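## Task

Place the entire chain bracelet in the front-left compartment of the six-compartment jewelry box, the bangle in the back-right one, every ring in the back-middle one and every ear stud in the front-middle one. Each item has to rest lower than the divider tops. The hinge side counts as the back, and left/right are judged standing at the front looking toward the hinge. The box must end up upright on the table.

## Robot and tools

Robot: two 6-joint arms, left_arm and right_arm, each ending in a parallel two-finger gripper with a wrist camera. Fingers point along the gripper's +z axis and close along its y axis. end_effector_position is the point between the pads, about 1 cm short of the tips. Base roots in the scene frame: left_arm at (-0.051, +0.330, 0) m, right_arm at (+0.031, -0.246, 0) m, each turned slightly about z. A two-camera stand sits behind the arms.

Frames: the scene frame has its origin at table height midway between the nominal bases, +z up, +x out over the table, left_arm on +y (image left/right may differ). Each arm's reported hand pose, velocities and targets are in that arm's own base frame; fixed cameras and the table use the scene frame. Printed positions can be wrong by a few cm, more at long reach.

execute_actions(actions, cameras): actions is a list of actions; each action is up to 15 rows, one per 1/30 s step, and a short action repeats its last row to fill 15 steps. Every row has 14 numbers in [-1, 1]: left_arm dx, dy, dz, rx, ry, rz, opening, then the same seven for right_arm. The six pose numbers are an offset from that arm's Hand target as it stood when the action began (all rows count from that same start, not cumulatively), along the arm's base axes; 1.0 equals 0.6 m or 180 degrees; rx, ry, rz form one rotation vector, turning about the Hand target point. Repeating an offset in a new action moves further. Opening is absolute: +1 fully open (0.094 m), -1 closed. Sending six zeros re-commands the current Hand target. An empty actions list returns state plus images and shows the scene number and task. cameras: names, ["all"], or []; an unknown name invalidates the call.

move(target, speed, blend, opening_speed, grip_force, blocking, cameras): straight-line paths toward target, given as one 14-number row or a list of up to 15 rows, same layout and scale as above; every row is an offset from the Hand targets at the move's start, not from the prior row. speed in m/s, 0.002 to 2.9 (default 0.25), one value or one per target; rotation limited to twice that in rad/s. blend in m rounds corners in a list (0 = stop at each). opening_speed: rate of opening change per second on the -1..+1 scale, at least 0.2. grip_force: per-pad limit 10 to 50 N, one value or one per arm, persists; lower values close slowly. blocking=false returns after about 0.5 s while motion continues. Paths last 0.5 to 10 s, do not avoid obstacles or the other arm, and the gripper lags and overshoots more when fast or when the arm is nearly straight. Avoid routing near an arm's own base (it may flip the shoulder). The result adds a move: line with the ending (done, off_target, moving, held, fault) and limits (paced = pose clipped, held = steps withheld). done means within 10 mm and 2 degrees; neither done nor off_target tells you about contact.

wait(seconds 0 to 10): lets time pass holding commands; returns early if a move ends. stop(): brakes a running move. zoom_image(camera, region [x0, y0, x1, y1] pixels, max 504x504) enlarges part of the newest image of cam_head_left, cam_head_right, cam_high, cam_low (896x504), cam_left_wrist or cam_right_wrist (672x504). read_manual(section) gives licence text only. finished_scene(scene) ends the scene irreversibly; the goal must hold without the robot.

Results: end_effector_position (m) and quat_wxyz per arm; Hand target (last commanded pose after clipping, base of the next offsets); Tool commands; grip_measured on the opening scale (reads up to ~2.5 mm wide when empty; narrower than the part under full squeeze); grip_effort_nm, a smoothed motor effort (negative closing), not a pad force, with offset and friction carry-over; Joint positions (last number = finger opening in m); Joint torques including gravity, noisy, with joints 1-3 wrapping at ±28 N m; Joint velocities, possibly shown as within noise.

Control notes: orientation commands are clipped to within 40 degrees of the measured one each step. Friction and load can leave the gripper a few cm short; the next command, even zeros, re-requests the target, or send the remaining gap as an offset. A blocked arm keeps pushing until commanded back past the gripper. Close slowly on fragile items; release by commanding an opening well above grip_measured. Full grip is about 50-64 N per pad.

Avoid: dropping items or releasing moving ones, knocking anything off the table, fast hits on the box, table or fixed parts, arms or grippers or wrist cameras touching each other (the clearance check does not cover grippers), one gripper closing on the other's fingers, straining the wrist camera cables, tipping the box. Holding loads, stretched poses or pushing unreachable targets heat motors: MOTOR HOT appears at 75 °C, at 90 °C the arm folds and stops working, at 100 °C it goes limp. Loose objects may get nudged randomly.

Each tool is called by a JSON object that holds its "op" and its "data", one argument or row to a line.

## Session

{"op": "execute_actions", "data": {
  "actions": [],
  "cameras": ["cam_high", "cam_low"]
}}

Scene clock: 0.00 s.
left_arm: end_effector_position=(+0.3826, +0.0096, +0.1444) grip_measured=+1.000 grip_effort_nm=n/a end_effector_quat_wxyz=(+0.687, -0.071, +0.722, +0.048) | right_arm: end_effector_position=(+0.3748, -0.0253, +0.1387) grip_measured=+1.000 grip_effort_nm=n/a end_effector_quat_wxyz=(+0.676, +0.088, +0.730, -0.044)
Joint positions: left_arm=[-0.105 1.577 0.236 1.287 -0.272 -0.044 0.094] | right_arm=[0.034 1.533 0.209 1.239 0.219 0.074 0.094]
Joint velocities: within noise
Joint torques (N m): no reading
Heat: left arm: 32 °C; right arm: 29 °C.
Hand target: left_arm +0.3828, +0.0096, +0.1426; +0.683, -0.071, +0.725, +0.048 | right_arm +0.3759, -0.0253, +0.1413; +0.678, +0.089, +0.728, -0.044
Tool commands: left_gripper/opening=+1.0 right_gripper/opening=+1.0
Images, in order (width x height): cam_high 896x504, cam_low 896x504.

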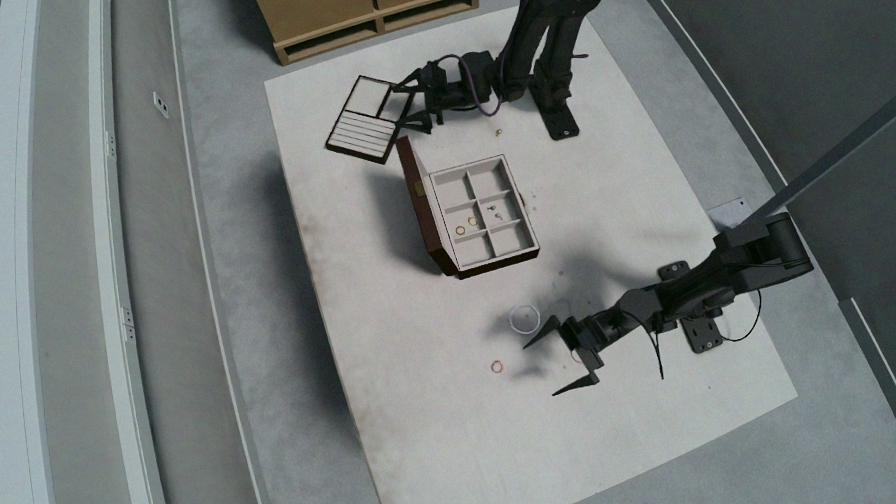

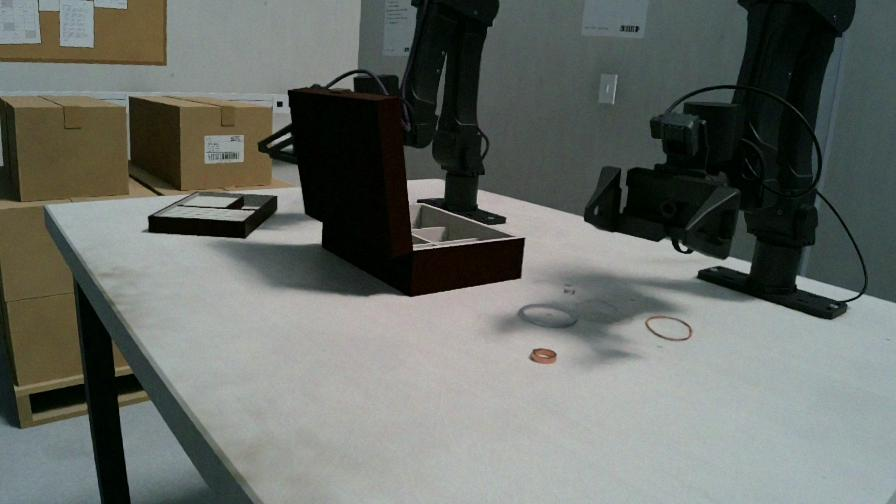

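{"op": "zoom_image", "data": {
  "camera": "cam_high",
  "region": [425, 150, 545, 280]
}}

{"op": "zoom_image", "data": {
  "camera": "cam_high",
  "region": [480, 290, 620, 400]
}}

{"op": "zoom_image", "data": {
  "camera": "cam_low",
  "region": [490, 250, 730, 390]
}}

Scaled by 3.877 from the camera's 896x504 image, which has a finer 1280x720 frame.

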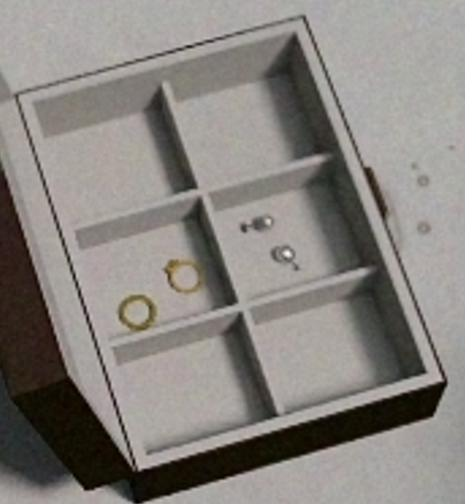

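Scaled by 3.600 from the camera's 896x504 image, which has a finer 1280x720 frame.

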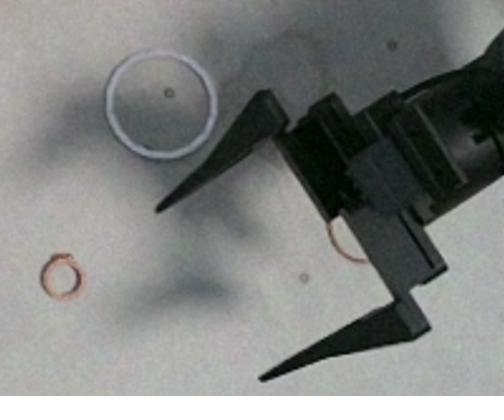

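Scaled by 2.100 from the camera's 896x504 image, which has a finer 1280x720 frame.

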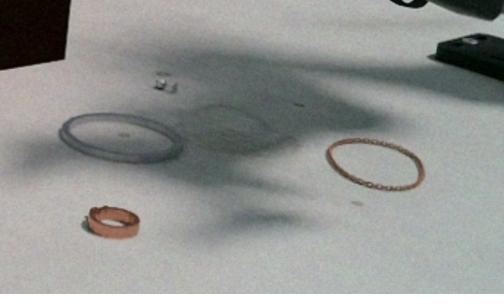

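{"op": "zoom_image", "data": {
  "camera": "cam_high",
  "region": [470, 105, 560, 155]
}}

{"op": "zoom_image", "data": {
  "camera": "cam_low",
  "region": [540, 270, 620, 315]
}}

Scaled by 5.600 from the camera's 896x504 image, which has a finer 1280x720 frame.

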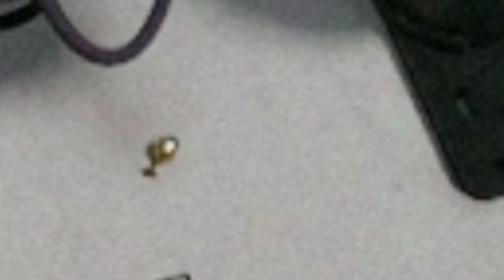

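Scaled by 6.300 from the camera's 896x504 image, which has a finer 1280x720 frame.

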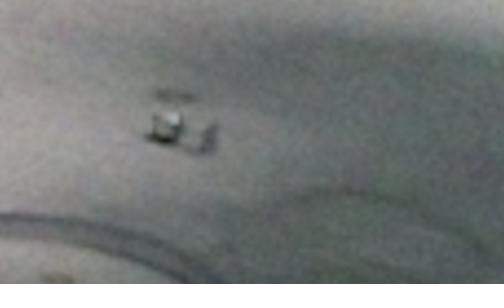

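{"op": "zoom_image", "data": {
  "camera": "cam_high",
  "region": [530, 240, 600, 300]
}}

Scaled by 7.200 from the camera's 896x504 image, which has a finer 1280x720 frame.

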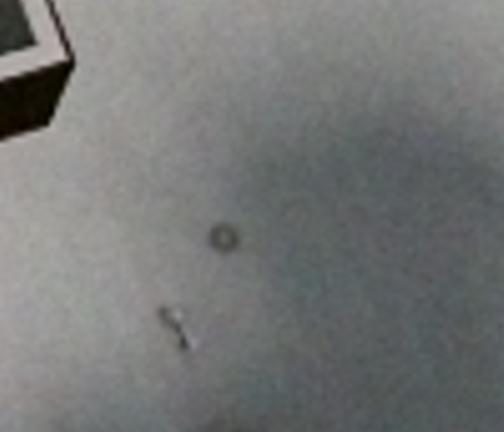

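{"op": "move", "data": {
  "target": [
    [-0.138,-0.116,0.0457,0.034,0.15,-0.109,-0.6,-0.1598,0.0088,0.0478,0.0217,0.2948,0.0441,-0.6],
    [-0.2563,-0.2543,-0.021,0.0673,0.2989,-0.2181,-0.6,-0.3415,0.0732,-0.0688,-0.3955,0.3782,0.4953,-0.6]
  ],
  "speed": 0.2,
  "blend": [0.02, 0],
  "grip_force": [15, 18],
  "cameras": ["cam_left_wrist", "cam_right_wrist"]
}}

Scene clock: 138.10 s.
left_arm: end_effector_position=(+0.2291, -0.1387, +0.1245) grip_measured=-0.598 grip_effort_nm=-0.10 end_effector_quat_wxyz=(+0.271, +0.264, +0.923, -0.070) | right_arm: end_effector_position=(+0.1810, +0.0179, +0.1068) grip_measured=-0.598 grip_effort_nm=-0.11 end_effector_quat_wxyz=(-0.017, +0.761, -0.649, +0.017)
Joint positions: left_arm=[-0.558 1.017 0.748 -0.735 -0.014 0.003 0.019] | right_arm=[0.094 1.175 0.914 -1.264 0.001 -1.635 0.019]
Joint torques (N m): left_arm=[-0.62 -2.55 11.95 1.07 0.12 -0.06] | right_arm=[0.69 -1.91 5.24 0.04 -0.04 -0.05]
Heat: left arm: 34 °C; right arm: 34 °C.
Hand target: left_arm +0.2290, -0.1430, +0.1299; +0.269, +0.265, +0.923, -0.077 | right_arm +0.1711, +0.0187, +0.1001; +0.000, +0.766, -0.643, +0.000
Off the commanded pose: left_arm 0.007 m, 1 deg | right_arm 0.012 m, 3 deg.
grip_force (N): 15, 18
move: off_target (right_arm)
Images, in order (width x height): cam_left_wrist 672x504, cam_right_wrist 672x504.

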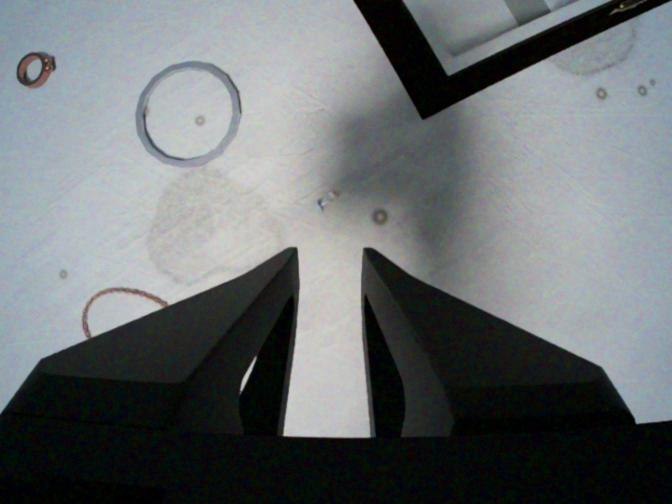

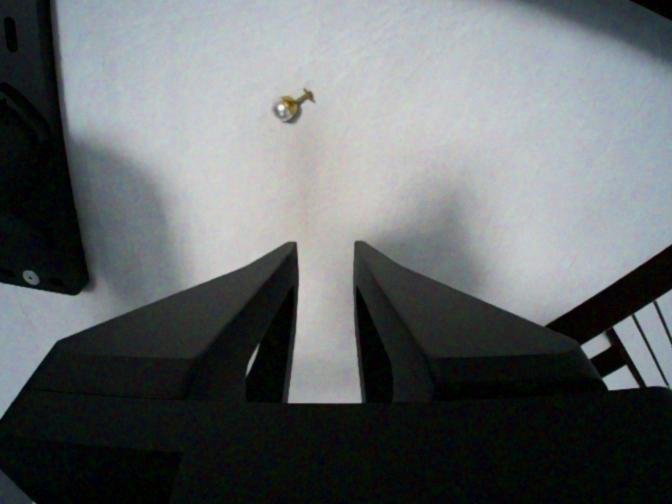

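{"op": "move", "data": {
  "target": [0.0563,-0.0205,-0.1332,0.1433,0.0631,-0.2359,-0.6,-0.0202,0.0378,-0.0918,0.0209,-0.0204,-0.3499,-0.6],
  "speed": 0.12,
  "cameras": ["cam_left_wrist", "cam_right_wrist"]
}}

Scene clock: 194.93 s.
left_arm: end_effector_position=(+0.2614, -0.1533, +0.0509) grip_measured=-0.598 grip_effort_nm=-0.10 end_effector_quat_wxyz=(+0.077, +0.616, +0.784, +0.008) | right_arm: end_effector_position=(+0.1594, +0.0407, +0.0469) grip_measured=-0.598 grip_effort_nm=-0.12 end_effector_quat_wxyz=(+0.035, -0.317, +0.948, +0.000)
Joint positions: left_arm=[-0.531 1.596 1.016 -0.836 0.005 0.8 0.019] | right_arm=[0.239 1.107 0.636 -1.03 -0.005 -0.406 0.019]
Joint torques (N m): left_arm=[-0.62 -6.11 10.48 0.33 -0.05 0.08] | right_arm=[0.79 -3.84 5.12 0.45 0.02 0.11]
Heat: left arm: 35 °C; right arm: 29 °C.
Hand target: left_arm +0.2629, -0.1553, +0.0501; +0.069, +0.621, +0.781, +0.010 | right_arm +0.1589, +0.0413, +0.0451; +0.043, -0.317, +0.947, -0.003
Off the commanded pose: left_arm 0.003 m, 1 deg | right_arm 0.002 m, 1 deg.
grip_force (N): 15, 18
move: done
Images, in order (width x height): cam_left_wrist 672x504, cam_right_wrist 672x504.

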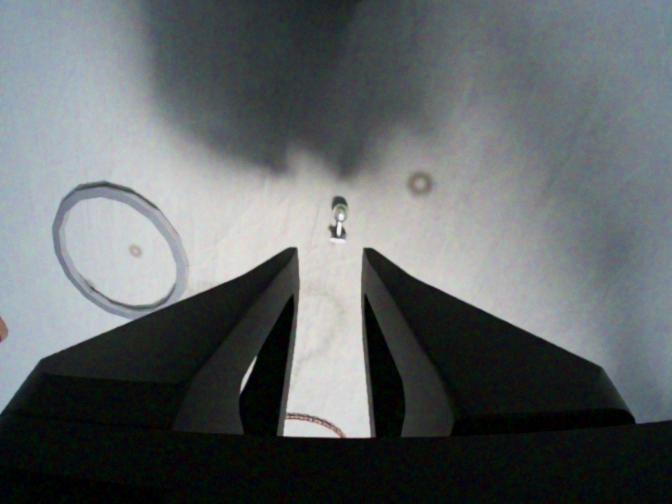

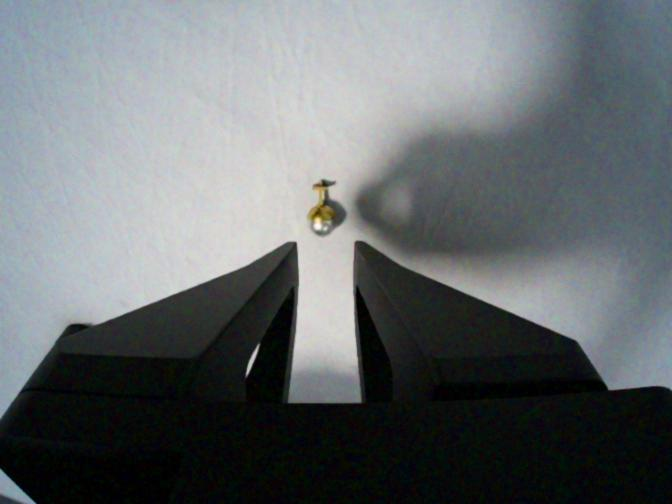

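{"op": "zoom_image", "data": {
  "camera": "cam_left_wrist",
  "region": [305, 180, 375, 260]
}}

Scaled by 6.300 from the camera's 672x504 image, which has a finer 960x720 frame.

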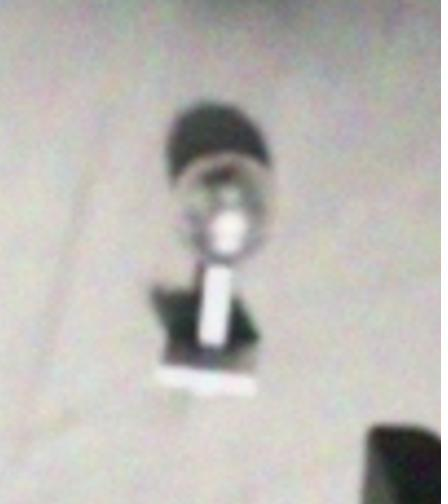

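{"op": "move", "data": {
  "target": [-0.0008,-0.0117,-0.0595,0,0,0,-0.6,0.0017,0.005,-0.0527,0,0,0,-0.6],
  "speed": 0.05,
  "cameras": ["cam_left_wrist", "cam_right_wrist"]
}}

Scene clock: 233.70 s.
left_arm: end_effector_position=(+0.2670, -0.1639, +0.0243) grip_measured=-0.598 grip_effort_nm=-0.11 end_effector_quat_wxyz=(+0.084, +0.621, +0.779, +0.009) | right_arm: end_effector_position=(+0.1624, +0.0442, +0.0190) grip_measured=-0.598 grip_effort_nm=-0.11 end_effector_quat_wxyz=(+0.047, -0.316, +0.947, -0.002)
Joint positions: left_arm=[-0.553 1.664 0.972 -0.71 0.002 0.792 0.019] | right_arm=[0.257 1.137 0.533 -0.872 -0.003 -0.388 0.019]
Joint torques (N m): left_arm=[-0.5 -6.57 6.75 0.57 -0.06 -0.06] | right_arm=[0.75 -1.4 5.05 0.52 0.02 0.1]
Heat: left arm: 37 °C; right arm: 29 °C.
Hand target: left_arm +0.2624, -0.1622, +0.0144; +0.069, +0.621, +0.781, +0.010 | right_arm +0.1599, +0.0443, +0.0134; +0.043, -0.317, +0.947, -0.003
Off the commanded pose: left_arm 0.011 m, 2 deg | right_arm 0.006 m, 1 deg.
grip_force (N): 15, 18
move: off_target (left_arm)
Images, in order (width x height): cam_left_wrist 672x504, cam_right_wrist 672x504.

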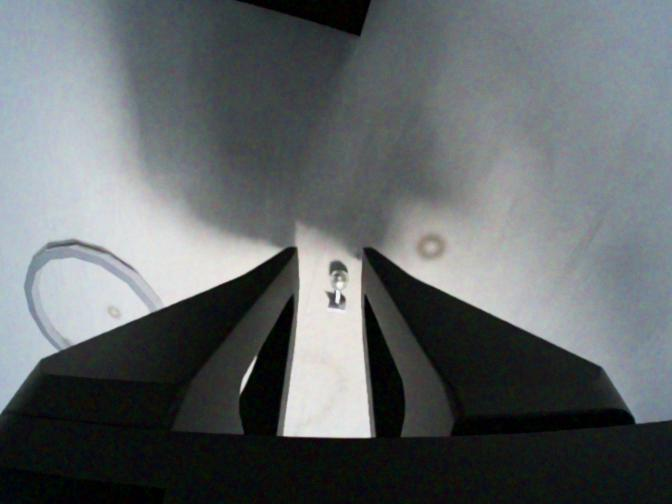

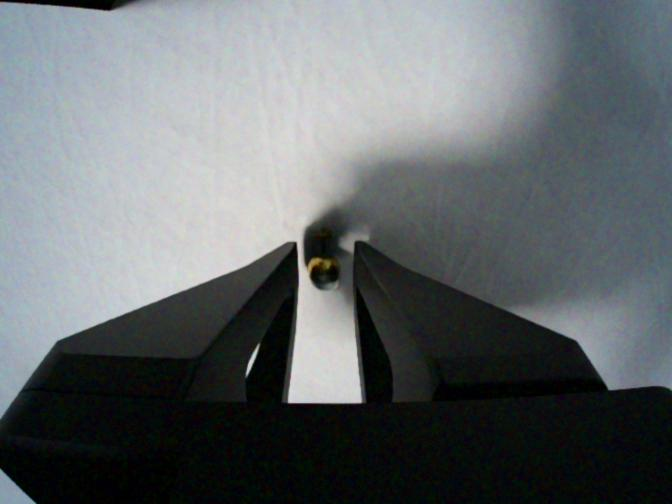

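{"op": "move", "data": {
  "target": [-0.0125,0.0075,-0.006,0,0,0,-0.6,-0.0067,-0.0018,-0.005,0,0,0,-0.6],
  "speed": 0.04,
  "cameras": ["cam_left_wrist", "cam_right_wrist"]
}}

Scene clock: 250.30 s.
left_arm: end_effector_position=(+0.2596, -0.1593, +0.0159) grip_measured=-0.598 grip_effort_nm=-0.10 end_effector_quat_wxyz=(+0.074, +0.621, +0.780, +0.008) | right_arm: end_effector_position=(+0.1572, +0.0428, +0.0139) grip_measured=-0.598 grip_effort_nm=-0.11 end_effector_quat_wxyz=(+0.040, -0.316, +0.948, -0.001)
Joint positions: left_arm=[-0.553 1.664 0.938 -0.696 0.002 0.792 0.019] | right_arm=[0.257 1.137 0.513 -0.866 -0.003 -0.388 0.019]
Joint torques (N m): left_arm=[-0.62 -8.17 5.75 0.59 -0.03 -0.06] | right_arm=[0.72 -2.58 4.93 0.47 0.02 0.1]
Heat: left arm: 35 °C; right arm: 29 °C.
Hand target: left_arm +0.2549, -0.1578, +0.0108; +0.069, +0.621, +0.781, +0.010 | right_arm +0.1559, +0.0432, +0.0104; +0.043, -0.317, +0.947, -0.003
Off the commanded pose: left_arm 0.007 m, 1 deg | right_arm 0.004 m, 0 deg.
grip_force (N): 15, 18
move: done
Images, in order (width x height): cam_left_wrist 672x504, cam_right_wrist 672x504.

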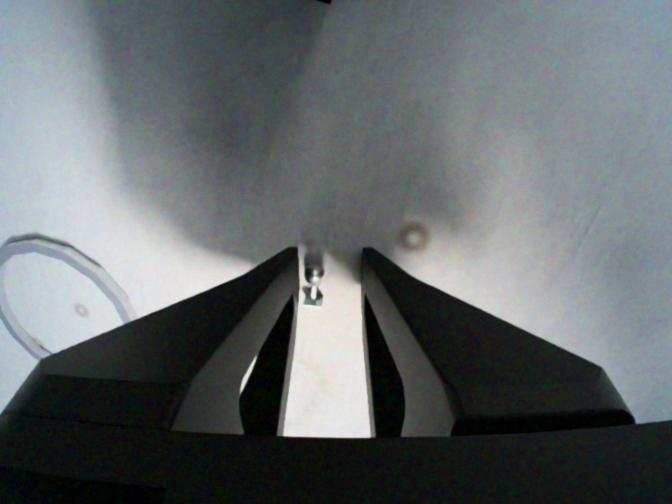

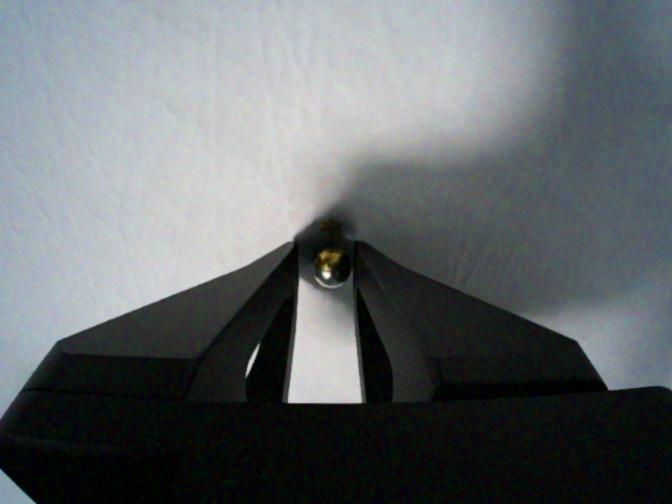

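{"op": "move", "data": {
  "target": [0,0,0.003,0,0,0,-1.0,0,0,0,0,0,0,-1.0],
  "speed": 0.04,
  "opening_speed": 0.3,
  "cameras": ["cam_left_wrist", "cam_right_wrist"]
}}

Scene clock: 262.27 s.
left_arm: end_effector_position=(+0.2594, -0.1591, +0.0159) grip_measured=-0.882 grip_effort_nm=-0.33 end_effector_quat_wxyz=(+0.073, +0.621, +0.780, +0.008) | right_arm: end_effector_position=(+0.1574, +0.0428, +0.0139) grip_measured=-0.749 grip_effort_nm=-0.45 end_effector_quat_wxyz=(+0.041, -0.316, +0.948, -0.001)
Joint positions: left_arm=[-0.553 1.664 0.938 -0.697 0.001 0.791 0.006] | right_arm=[0.257 1.137 0.513 -0.865 -0.003 -0.388 0.012]
Joint torques (N m): left_arm=[-0.65 -8.57 6.24 0.53 -0.03 -0.03] | right_arm=[0.73 -2.56 4.93 0.47 0.02 0.1]
Heat: left arm: 34 °C; right arm: 29 °C.
Hand target: left_arm +0.2550, -0.1578, +0.0126; +0.070, +0.621, +0.781, +0.010 | right_arm +0.1559, +0.0432, +0.0104; +0.043, -0.317, +0.947, -0.003
Off the commanded pose: left_arm 0.006 m, 0 deg | right_arm 0.004 m, 0 deg.
grip_force (N): 15, 18
move: done
Images, in order (width x height): cam_left_wrist 672x504, cam_right_wrist 672x504.

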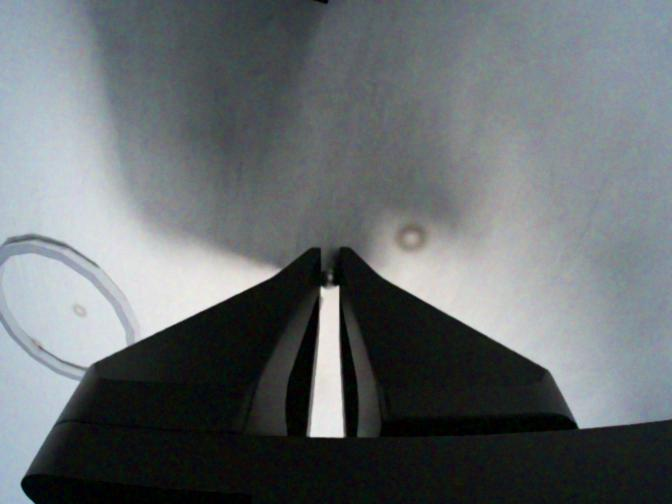

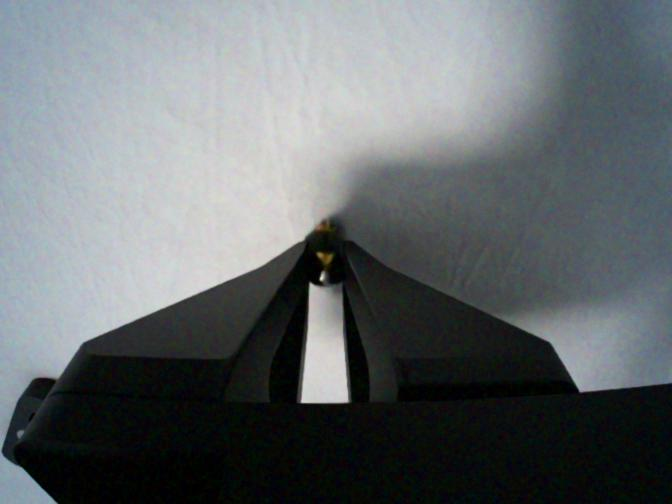

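{"op": "move", "data": {
  "target": [
    [0,0,0.2167,0,0,0,-1.0,0,0,0.19,0,0,0,-1.0],
    [0,0.1833,0.2333,0,0,0,-1.0,0.1237,0.3378,0.19,0,0,0,-1.0]
  ],
  "speed": [0.1, 0.2],
  "blend": [0.02, 0],
  "cameras": ["cam_right_wrist", "cam_left_wrist"]
}}

Scene clock: 284.87 s.
left_arm: end_effector_position=(+0.2636, -0.0468, +0.1511) grip_measured=-0.885 grip_effort_nm=-0.36 end_effector_quat_wxyz=(+0.068, +0.619, +0.782, +0.019) | right_arm: end_effector_position=(+0.2249, +0.2405, +0.1209) grip_measured=-0.749 grip_effort_nm=-0.45 end_effector_quat_wxyz=(+0.038, -0.319, +0.947, -0.001)
Joint positions: left_arm=[-0.157 1.427 1.264 -1.271 0.033 1.18 0.005] | right_arm=[0.837 1.728 1.453 -1.232 0.039 0.185 0.012]
Joint torques (N m): left_arm=[0.39 -8.58 7.2 0.28 0.24 0.1] | right_arm=[0.36 -6.6 10.45 0.17 0.1 0.1]
Heat: left arm: 34 °C; right arm: 29 °C.
Hand target: left_arm +0.2550, -0.0478, +0.1525; +0.069, +0.621, +0.781, +0.010 | right_arm +0.2301, +0.2459, +0.1244; +0.043, -0.317, +0.947, -0.003
Off the commanded pose: left_arm 0.009 m, 1 deg | right_arm 0.008 m, 1 deg.
grip_force (N): 15, 18
move: done
Images, in order (width x height): cam_left_wrist 672x504, cam_right_wrist 672x504.

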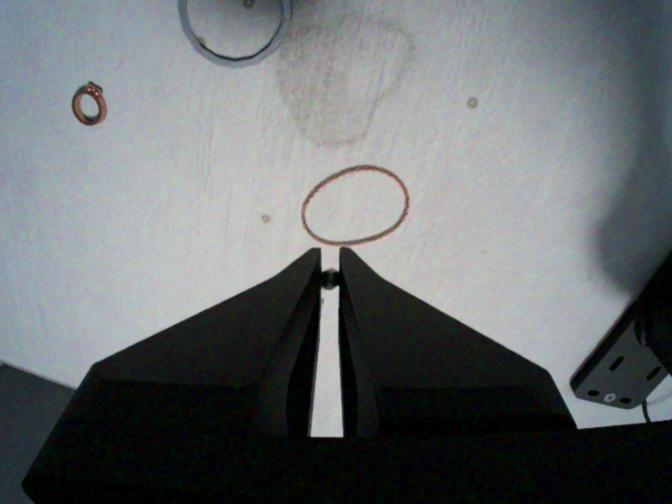

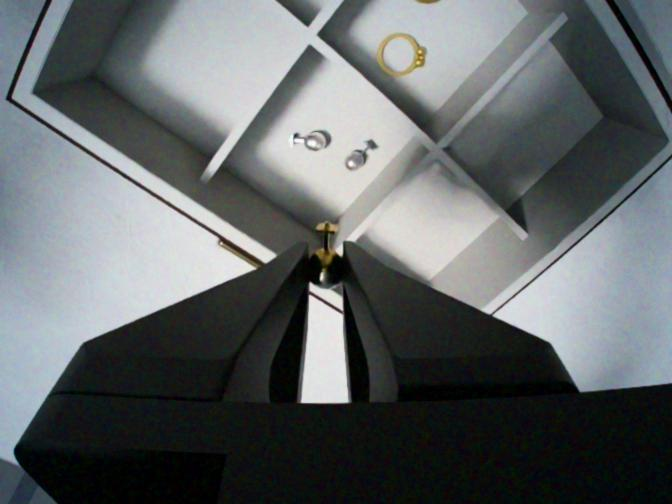

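{"op": "move", "data": {
  "target": [0,0,0,0,0,0,-1.0,-0.0125,-0.007,-0.118,0,0,0,-1.0],
  "speed": 0.1,
  "cameras": ["cam_right_wrist"]
}}

Scene clock: 313.73 s.
left_arm: end_effector_position=(+0.2635, -0.0468, +0.1511) grip_measured=-0.885 grip_effort_nm=-0.37 end_effector_quat_wxyz=(+0.068, +0.619, +0.782, +0.019) | right_arm: end_effector_position=(+0.2246, +0.2418, +0.0633) grip_measured=-0.749 grip_effort_nm=-0.46 end_effector_quat_wxyz=(+0.048, -0.316, +0.947, +0.005)
Joint positions: left_arm=[-0.157 1.427 1.264 -1.271 0.033 1.181 0.005] | right_arm=[0.841 1.741 1.236 -0.977 0.04 0.195 0.012]
Joint torques (N m): left_arm=[0.47 -8.53 7.17 0.27 0.23 0.11] | right_arm=[0.77 -6.65 5.37 0.49 0.1 0.1]
Heat: left arm: 34 °C; right arm: 33 °C.
Hand target: left_arm +0.2549, -0.0478, +0.1525; +0.069, +0.621, +0.781, +0.010 | right_arm +0.2226, +0.2417, +0.0536; +0.043, -0.317, +0.947, -0.003
Off the commanded pose: left_arm 0.009 m, 1 deg | right_arm 0.010 m, 1 deg.
grip_force (N): 15, 18
move: done
Images, in order (width x height): cam_right_wrist 672x504.

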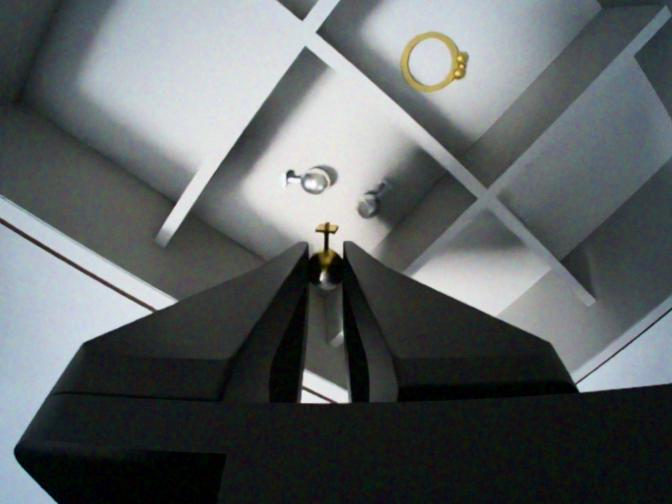

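{"op": "move", "data": {
  "target": [0,0,0,0,0,0,-1.0,-0.0104,-0.0078,-0.0622,0,0,0,-1.0],
  "speed": 0.06,
  "cameras": ["cam_right_wrist"]
}}

Scene clock: 332.33 s.
left_arm: end_effector_position=(+0.2635, -0.0468, +0.1511) grip_measured=-0.885 grip_effort_nm=-0.37 end_effector_quat_wxyz=(+0.068, +0.619, +0.782, +0.019) | right_arm: end_effector_position=(+0.2234, +0.2394, +0.0294) grip_measured=-0.750 grip_effort_nm=-0.46 end_effector_quat_wxyz=(+0.059, -0.316, +0.947, +0.004)
Joint positions: left_arm=[-0.157 1.427 1.264 -1.271 0.033 1.181 0.005] | right_arm=[0.846 1.759 1.114 -0.82 0.052 0.199 0.012]
Joint torques (N m): left_arm=[0.43 -8.68 7.21 0.28 0.24 0.12] | right_arm=[0.81 -6.09 4.62 0.46 -0.02 0.1]
Heat: left arm: 33 °C; right arm: 30 °C.
Hand target: left_arm +0.2549, -0.0478, +0.1525; +0.069, +0.621, +0.781, +0.010 | right_arm +0.2165, +0.2370, +0.0164; +0.043, -0.317, +0.947, -0.003
Off the commanded pose: left_arm 0.009 m, 1 deg | right_arm 0.015 m, 2 deg.
grip_force (N): 15, 18
move: off_target (right_arm)
Images, in order (width x height): cam_right_wrist 672x504.

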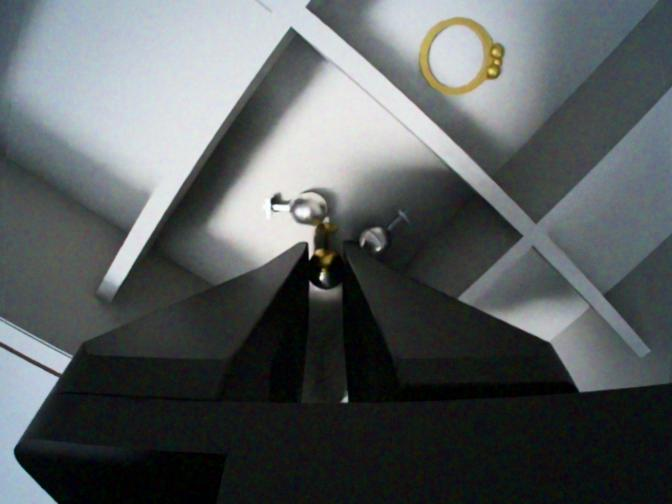

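{"op": "move", "data": {
  "target": [0,0,0,0,0,0,-1.0,0,0,0,0,0,0,-0.66],
  "speed": 0.06,
  "opening_speed": 0.25
}}

{"op": "move", "data": {
  "target": [0,0,0,0,0,0,-1.0,-0.01,-0.01,0.2,0,0,0,-0.66],
  "speed": 0.06,
  "cameras": ["cam_right_wrist"]
}}

Scene clock: 340.57 s.
left_arm: end_effector_position=(+0.2635, -0.0468, +0.1511) grip_measured=-0.885 grip_effort_nm=-0.37 end_effector_quat_wxyz=(+0.068, +0.619, +0.782, +0.019) | right_arm: end_effector_position=(+0.2245, +0.2394, +0.0295) grip_measured=-0.662 grip_effort_nm=0.10 end_effector_quat_wxyz=(+0.061, -0.316, +0.947, +0.002)
Joint positions: left_arm=[-0.157 1.427 1.264 -1.271 0.033 1.181 0.005] | right_arm=[0.846 1.759 1.113 -0.816 0.057 0.199 0.016]
Joint torques (N m): left_arm=[0.42 -8.57 7.19 0.28 0.22 0.09] | right_arm=[0.79 -6.09 4.66 0.42 -0.08 0.1]
Heat: left arm: 33 °C; right arm: 30 °C.
Hand target: left_arm +0.2549, -0.0478, +0.1525; +0.069, +0.621, +0.781, +0.010 | right_arm +0.2163, +0.2369, +0.0163; +0.043, -0.317, +0.947, -0.003
Off the commanded pose: left_arm 0.009 m, 1 deg | right_arm 0.016 m, 2 deg.
grip_force (N): 15, 18
move: off_target (right_arm)

Scene clock: 343.23 s.
left_arm: end_effector_position=(+0.2635, -0.0468, +0.1511) grip_measured=-0.885 grip_effort_nm=-0.37 end_effector_quat_wxyz=(+0.068, +0.619, +0.782, +0.019) | right_arm: end_effector_position=(+0.2100, +0.2242, +0.1172) grip_measured=-0.662 grip_effort_nm=0.08 end_effector_quat_wxyz=(+0.021, -0.316, +0.948, -0.018)
Joint positions: left_arm=[-0.157 1.427 1.264 -1.271 0.033 1.181 0.005] | right_arm=[0.846 1.689 1.396 -1.26 0.052 0.201 0.016]
Joint torques (N m): left_arm=[0.42 -8.55 7.21 0.29 0.19 0.09] | right_arm=[0.94 -11.02 10.14 0.03 -0.04 0.1]
Heat: left arm: 33 °C; right arm: 30 °C.
Hand target: left_arm +0.2549, -0.0478, +0.1525; +0.069, +0.621, +0.781, +0.010 | right_arm +0.2104, +0.2310, +0.1363; +0.043, -0.317, +0.947, -0.003
Off the commanded pose: left_arm 0.009 m, 1 deg | right_arm 0.020 m, 3 deg.
grip_force (N): 15, 18
move: off_target (right_arm)
Images, in order (width x height): cam_right_wrist 672x504.

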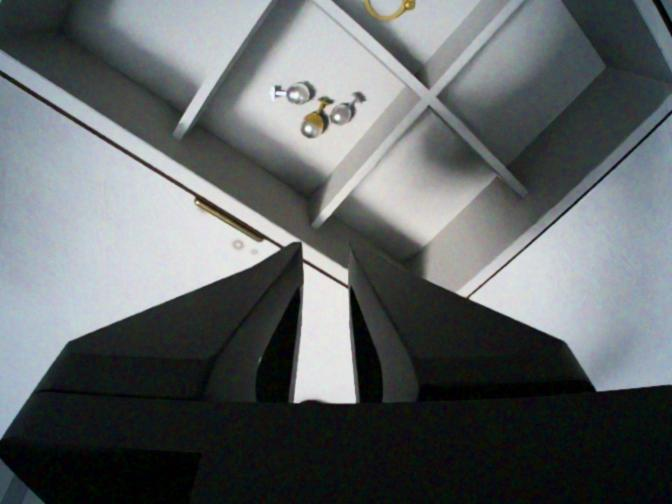

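{"op": "move", "data": {
  "target": [
    [0,0,0,0,0,0,-1.0,-0.0507,-0.5183,0.0395,0,0,0,-0.66],
    [0.071,-0.472,-0.0542,0,0,0,-1.0,-0.0507,-0.5183,0.0395,0,0,0,-0.66]
  ],
  "speed": 0.2,
  "blend": [0.05, 0],
  "cameras": ["cam_left_wrist"]
}}

Scene clock: 372.53 s.
left_arm: end_effector_position=(+0.2944, -0.3311, +0.1294) grip_measured=-0.885 grip_effort_nm=-0.37 end_effector_quat_wxyz=(+0.082, +0.624, +0.777, +0.004) | right_arm: end_effector_position=(+0.1764, -0.0790, +0.1526) grip_measured=-0.662 grip_effort_nm=0.09 end_effector_quat_wxyz=(+0.036, -0.317, +0.948, -0.005)
Joint positions: left_arm=[-0.861 2.096 1.974 -1.287 -0.037 0.495 0.005] | right_arm=[-0.468 1.219 1.123 -1.416 -0.044 -1.112 0.016]
Joint torques (N m): left_arm=[0.18 -9.95 10.88 0.34 -0.06 -0.04] | right_arm=[-0.72 -2.19 10.21 0.08 -0.2 -0.05]
Heat: left arm: 34 °C; right arm: 31 °C.
Hand target: left_arm +0.2976, -0.3310, +0.1201; +0.069, +0.621, +0.781, +0.010 | right_arm +0.1799, -0.0800, +0.1600; +0.043, -0.317, +0.947, -0.003
Off the commanded pose: left_arm 0.010 m, 2 deg | right_arm 0.008 m, 1 deg.
grip_force (N): 15, 18
move: done
Images, in order (width x height): cam_left_wrist 672x504.

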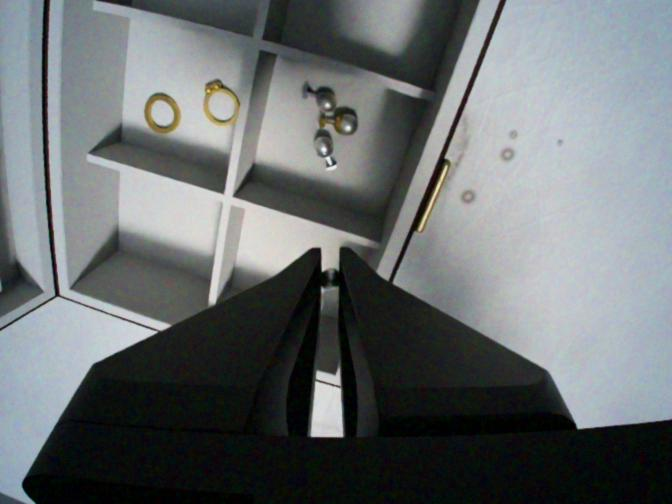

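{"op": "move", "data": {
  "target": [0,0,-0.1252,0,0,0,-1.0,0,0,0,0,0,0,-0.66],
  "speed": 0.1,
  "cameras": ["cam_left_wrist"]
}}

Scene clock: 387.20 s.
left_arm: end_effector_position=(+0.2973, -0.3345, +0.0619) grip_measured=-0.885 grip_effort_nm=-0.37 end_effector_quat_wxyz=(+0.086, +0.624, +0.777, +0.003) | right_arm: end_effector_position=(+0.1764, -0.0790, +0.1526) grip_measured=-0.662 grip_effort_nm=0.09 end_effector_quat_wxyz=(+0.036, -0.317, +0.948, -0.005)
Joint positions: left_arm=[-0.861 2.112 1.729 -1.02 -0.037 0.495 0.005] | right_arm=[-0.468 1.219 1.123 -1.416 -0.044 -1.112 0.016]
Joint torques (N m): left_arm=[0.2 -10.25 7.64 0.56 -0.09 -0.09] | right_arm=[-0.68 -2.21 10.24 0.08 -0.2 -0.05]
Heat: left arm: 35 °C; right arm: 33 °C.
Hand target: left_arm +0.2975, -0.3310, +0.0449; +0.069, +0.621, +0.781, +0.010 | right_arm +0.1799, -0.0800, +0.1600; +0.043, -0.317, +0.947, -0.003
Off the commanded pose: left_arm 0.017 m, 2 deg | right_arm 0.008 m, 1 deg.
grip_force (N): 15, 18
move: off_target (left_arm)
Images, in order (width x height): cam_left_wrist 672x504.

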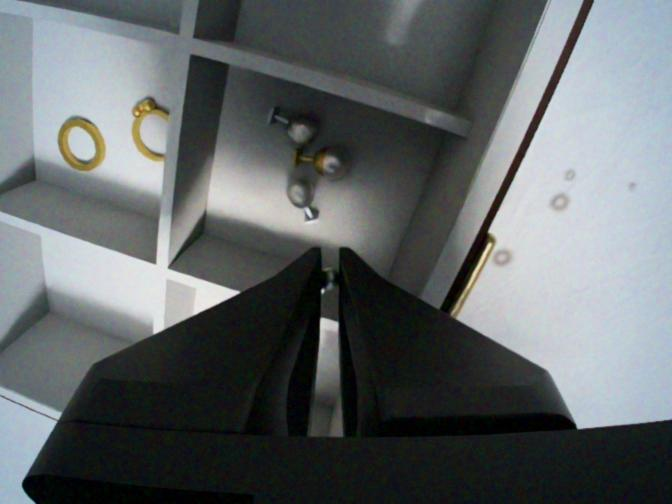

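{"op": "move", "data": {
  "target": [0.0035,0.0025,-0.0523,0,0,0,-1.0,0,0,0,0,0,0,-0.66],
  "speed": 0.05,
  "cameras": ["cam_left_wrist"]
}}

Scene clock: 420.07 s.
left_arm: end_effector_position=(+0.3012, -0.3355, +0.0341) grip_measured=-0.885 grip_effort_nm=-0.37 end_effector_quat_wxyz=(+0.091, +0.622, +0.778, +0.004) | right_arm: end_effector_position=(+0.1764, -0.0790, +0.1526) grip_measured=-0.662 grip_effort_nm=0.08 end_effector_quat_wxyz=(+0.036, -0.317, +0.948, -0.005)
Joint positions: left_arm=[-0.858 2.138 1.655 -0.91 -0.04 0.495 0.005] | right_arm=[-0.468 1.219 1.123 -1.416 -0.044 -1.112 0.016]
Joint torques (N m): left_arm=[0.51 -10.11 7.2 0.58 -0.06 0.02] | right_arm=[-0.68 -2.19 10.21 0.08 -0.21 -0.05]
Heat: left arm: 34 °C; right arm: 34 °C.
Hand target: left_arm +0.2997, -0.3295, +0.0137; +0.070, +0.621, +0.781, +0.010 | right_arm +0.1799, -0.0800, +0.1600; +0.043, -0.317, +0.947, -0.003
Off the commanded pose: left_arm 0.022 m, 3 deg | right_arm 0.008 m, 1 deg.
grip_force (N): 15, 18
move: off_target (left_arm)
Images, in order (width x height): cam_left_wrist 672x504.

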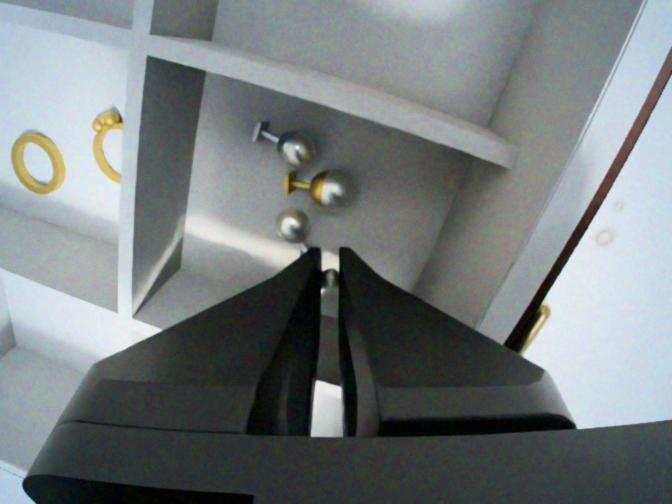

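{"op": "move", "data": {
  "target": [-0.002,0.001,-0.007,0,0,0,-1.0,0,0,0,0,0,0,-0.66],
  "speed": 0.04
}}

{"op": "move", "data": {
  "target": [0,0,0,0,0,0,-0.81,0,0,0,0,0,0,-0.66],
  "speed": 0.04,
  "opening_speed": 0.25
}}

{"op": "move", "data": {
  "target": [0.0,0.012,0.19,0,0,0,-0.81,0,0,0,0,0,0,-0.66],
  "speed": 0.06,
  "cameras": ["cam_left_wrist"]
}}

Scene clock: 433.17 s.
left_arm: end_effector_position=(+0.3026, -0.3363, +0.0313) grip_measured=-0.885 grip_effort_nm=-0.36 end_effector_quat_wxyz=(+0.096, +0.621, +0.778, +0.004) | right_arm: end_effector_position=(+0.1764, -0.0790, +0.1526) grip_measured=-0.662 grip_effort_nm=0.08 end_effector_quat_wxyz=(+0.036, -0.317, +0.948, -0.005)
Joint positions: left_arm=[-0.858 2.138 1.642 -0.887 -0.043 0.495 0.005] | right_arm=[-0.468 1.219 1.123 -1.416 -0.044 -1.112 0.016]
Joint torques (N m): left_arm=[0.36 -9.98 6.83 0.55 -0.02 -0.01] | right_arm=[-0.69 -2.21 10.24 0.07 -0.2 -0.04]
Heat: left arm: 34 °C; right arm: 34 °C.
Hand target: left_arm +0.2985, -0.3289, +0.0094; +0.069, +0.621, +0.781, +0.010 | right_arm +0.1799, -0.0800, +0.1600; +0.043, -0.317, +0.947, -0.003
Off the commanded pose: left_arm 0.023 m, 3 deg | right_arm 0.008 m, 1 deg.
grip_force (N): 15, 18
move: off_target (left_arm)

Scene clock: 434.13 s.
left_arm: end_effector_position=(+0.3044, -0.3359, +0.0315) grip_measured=-0.812 grip_effort_nm=0.15 end_effector_quat_wxyz=(+0.098, +0.620, +0.778, +0.007) | right_arm: end_effector_position=(+0.1764, -0.0790, +0.1526) grip_measured=-0.662 grip_effort_nm=0.09 end_effector_quat_wxyz=(+0.036, -0.317, +0.948, -0.005)
Joint positions: left_arm=[-0.856 2.138 1.642 -0.884 -0.05 0.495 0.009] | right_arm=[-0.468 1.219 1.123 -1.416 -0.044 -1.112 0.016]
Joint torques (N m): left_arm=[0.16 -9.87 6.94 0.51 0.06 0.02] | right_arm=[-0.7 -2.19 10.24 0.08 -0.2 -0.05]
Heat: left arm: 34 °C; right arm: 34 °C.
Hand target: left_arm +0.2985, -0.3289, +0.0094; +0.069, +0.621, +0.781, +0.010 | right_arm +0.1799, -0.0800, +0.1600; +0.043, -0.317, +0.947, -0.003
Off the commanded pose: left_arm 0.024 m, 3 deg | right_arm 0.008 m, 1 deg.
grip_force (N): 15, 18
move: off_target (left_arm)

Scene clock: 436.73 s.
left_arm: end_effector_position=(+0.2955, -0.3217, +0.1037) grip_measured=-0.812 grip_effort_nm=0.14 end_effector_quat_wxyz=(+0.050, +0.622, +0.781, +0.016) | right_arm: end_effector_position=(+0.1764, -0.0790, +0.1526) grip_measured=-0.662 grip_effort_nm=0.09 end_effector_quat_wxyz=(+0.036, -0.317, +0.948, -0.005)
Joint positions: left_arm=[-0.851 2.138 1.944 -1.285 -0.05 0.497 0.009] | right_arm=[-0.468 1.219 1.123 -1.416 -0.044 -1.112 0.016]
Joint torques (N m): left_arm=[0.76 -16.29 10.51 0.2 0.04 0.1] | right_arm=[-0.68 -2.22 10.25 0.08 -0.2 -0.04]
Heat: left arm: 34 °C; right arm: 34 °C.
Hand target: left_arm +0.2984, -0.3218, +0.1234; +0.069, +0.621, +0.781, +0.010 | right_arm +0.1799, -0.0800, +0.1600; +0.043, -0.317, +0.947, -0.003
Off the commanded pose: left_arm 0.020 m, 2 deg | right_arm 0.008 m, 1 deg.
grip_force (N): 15, 18
move: off_target (left_arm)
Images, in order (width x height): cam_left_wrist 672x504.

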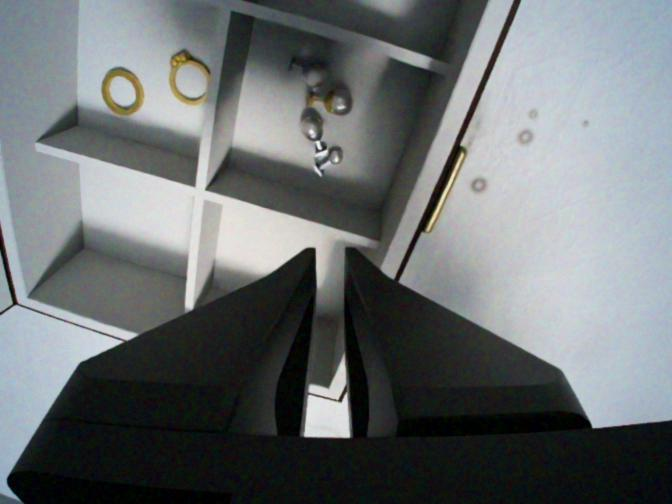

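{"op": "move", "data": {
  "target": [
    [0.04,0.16,0.01,0,0,0,-0.32,0,0,0,0,0,0,-0.66],
    [0.211,0.4727,-0.1057,0,0,0,-0.32,0,0,0,0,0,0,-0.66]
  ],
  "speed": 0.2,
  "blend": [0.03, 0],
  "cameras": ["cam_left_wrist"]
}}

Scene clock: 479.97 s.
left_arm: end_effector_position=(+0.4207, -0.0322, +0.0664) grip_measured=-0.322 grip_effort_nm=0.14 end_effector_quat_wxyz=(+0.068, +0.616, +0.785, +0.020) | right_arm: end_effector_position=(+0.1764, -0.0790, +0.1526) grip_measured=-0.662 grip_effort_nm=0.09 end_effector_quat_wxyz=(+0.036, -0.317, +0.948, -0.005)
Joint positions: left_arm=[-0.06 2.039 1.641 -1.038 0.044 1.268 0.032] | right_arm=[-0.468 1.219 1.123 -1.416 -0.044 -1.112 0.016]
Joint torques (N m): left_arm=[-0.55 -9.85 10.55 0.45 0.25 0.11] | right_arm=[-0.69 -2.22 10.22 0.07 -0.2 -0.05]
Heat: left arm: 34 °C; right arm: 35 °C.
Hand target: left_arm +0.4250, -0.0380, +0.0600; +0.069, +0.621, +0.781, +0.010 | right_arm +0.1799, -0.0800, +0.1600; +0.043, -0.317, +0.947, -0.003
Off the commanded pose: left_arm 0.010 m, 1 deg | right_arm 0.008 m, 1 deg.
grip_force (N): 15, 18
move: done
Images, in order (width x height): cam_left_wrist 672x504.

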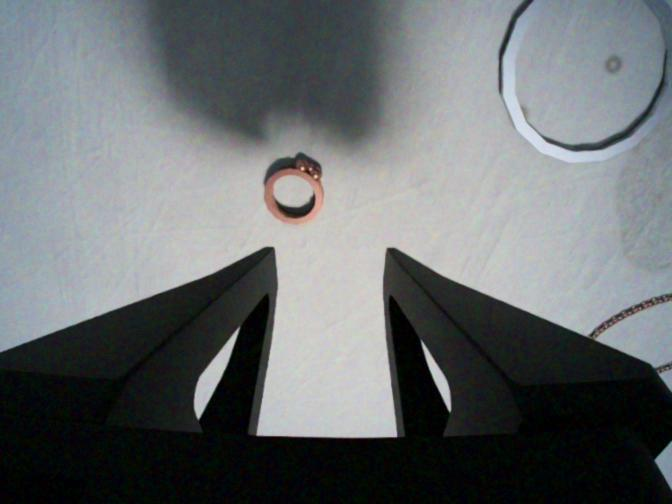

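{"op": "move", "data": {
  "target": [0.0265,-0.006,-0.062,0,0,0,-0.32,0,0,0,0,0,0,-0.66],
  "speed": 0.07,
  "cameras": ["cam_left_wrist"]
}}

Scene clock: 494.63 s.
left_arm: end_effector_position=(+0.4378, -0.0353, +0.0326) grip_measured=-0.322 grip_effort_nm=0.14 end_effector_quat_wxyz=(+0.070, +0.618, +0.783, +0.021) | right_arm: end_effector_position=(+0.1764, -0.0790, +0.1526) grip_measured=-0.662 grip_effort_nm=0.09 end_effector_quat_wxyz=(+0.036, -0.317, +0.948, -0.005)
Joint positions: left_arm=[-0.065 2.13 1.641 -0.943 0.044 1.268 0.032] | right_arm=[-0.468 1.219 1.123 -1.416 -0.044 -1.112 0.016]
Joint torques (N m): left_arm=[-0.59 -10.21 10.14 0.5 0.23 0.04] | right_arm=[-0.68 -2.22 10.24 0.08 -0.2 -0.04]
Heat: left arm: 34 °C; right arm: 35 °C.
Hand target: left_arm +0.4409, -0.0416, +0.0228; +0.069, +0.621, +0.781, +0.010 | right_arm +0.1799, -0.0800, +0.1600; +0.043, -0.317, +0.947, -0.003
Off the commanded pose: left_arm 0.012 m, 1 deg | right_arm 0.008 m, 1 deg.
grip_force (N): 15, 18
move: off_target (left_arm)
Images, in order (width x height): cam_left_wrist 672x504.

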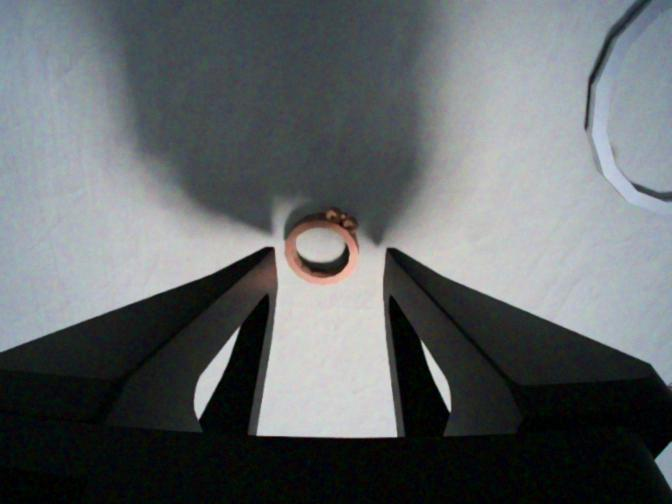

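{"op": "move", "data": {
  "target": [0.002,0.002,-0.029,0,0,0,-0.32,0,0,0,0,0,0,-0.66],
  "speed": 0.05
}}

{"op": "wait", "data": {
  "seconds": 0.1,
  "cameras": ["cam_left_wrist"]
}}

Scene clock: 503.60 s.
left_arm: end_effector_position=(+0.4494, -0.0360, +0.0264) grip_measured=-0.322 grip_effort_nm=0.14 end_effector_quat_wxyz=(+0.084, +0.617, +0.782, +0.031) | right_arm: end_effector_position=(+0.1764, -0.0790, +0.1526) grip_measured=-0.662 grip_effort_nm=0.08 end_effector_quat_wxyz=(+0.036, -0.317, +0.948, -0.005)
Joint positions: left_arm=[-0.065 2.149 1.641 -0.889 0.044 1.268 0.032] | right_arm=[-0.468 1.219 1.123 -1.416 -0.044 -1.112 0.016]
Joint torques (N m): left_arm=[-0.24 -9.98 7.01 0.57 0.21 0.08] | right_arm=[-0.65 -2.22 10.22 0.07 -0.2 -0.04]
Heat: left arm: 34 °C; right arm: 35 °C.
Hand target: left_arm +0.4421, -0.0404, +0.0053; +0.069, +0.621, +0.781, +0.010 | right_arm +0.1799, -0.0800, +0.1600; +0.043, -0.317, +0.947, -0.003
Off the commanded pose: left_arm 0.023 m, 3 deg | right_arm 0.008 m, 1 deg.
grip_force (N): 15, 18
move: off_target (left_arm)

Scene clock: 503.70 s.
left_arm: end_effector_position=(+0.4494, -0.0360, +0.0264) grip_measured=-0.322 grip_effort_nm=0.14 end_effector_quat_wxyz=(+0.084, +0.617, +0.782, +0.031) | right_arm: end_effector_position=(+0.1764, -0.0790, +0.1526) grip_measured=-0.662 grip_effort_nm=0.09 end_effector_quat_wxyz=(+0.036, -0.317, +0.948, -0.005)
Joint positions: left_arm=[-0.065 2.149 1.641 -0.889 0.044 1.268 0.032] | right_arm=[-0.468 1.219 1.123 -1.416 -0.044 -1.112 0.016]
Joint torques (N m): left_arm=[-0.2 -10.04 6.99 0.54 0.23 0.09] | right_arm=[-0.68 -2.21 10.22 0.08 -0.2 -0.05]
Heat: left arm: 34 °C; right arm: 35 °C.
Hand target: left_arm +0.4421, -0.0404, +0.0053; +0.069, +0.621, +0.781, +0.010 | right_arm +0.1799, -0.0800, +0.1600; +0.043, -0.317, +0.947, -0.003
Tool commands: left_gripper/opening=-0.32 right_gripper/opening=-0.66
Off the commanded pose: left_arm 0.023 m, 3 deg | right_arm 0.008 m, 1 deg.
grip_force (N): 15, 18
wait: 0.10 s; no rest
Images, in order (width x height): cam_left_wrist 672x504.

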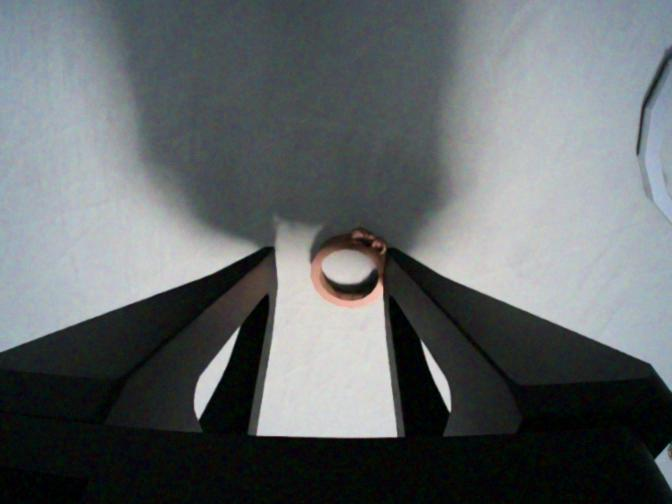

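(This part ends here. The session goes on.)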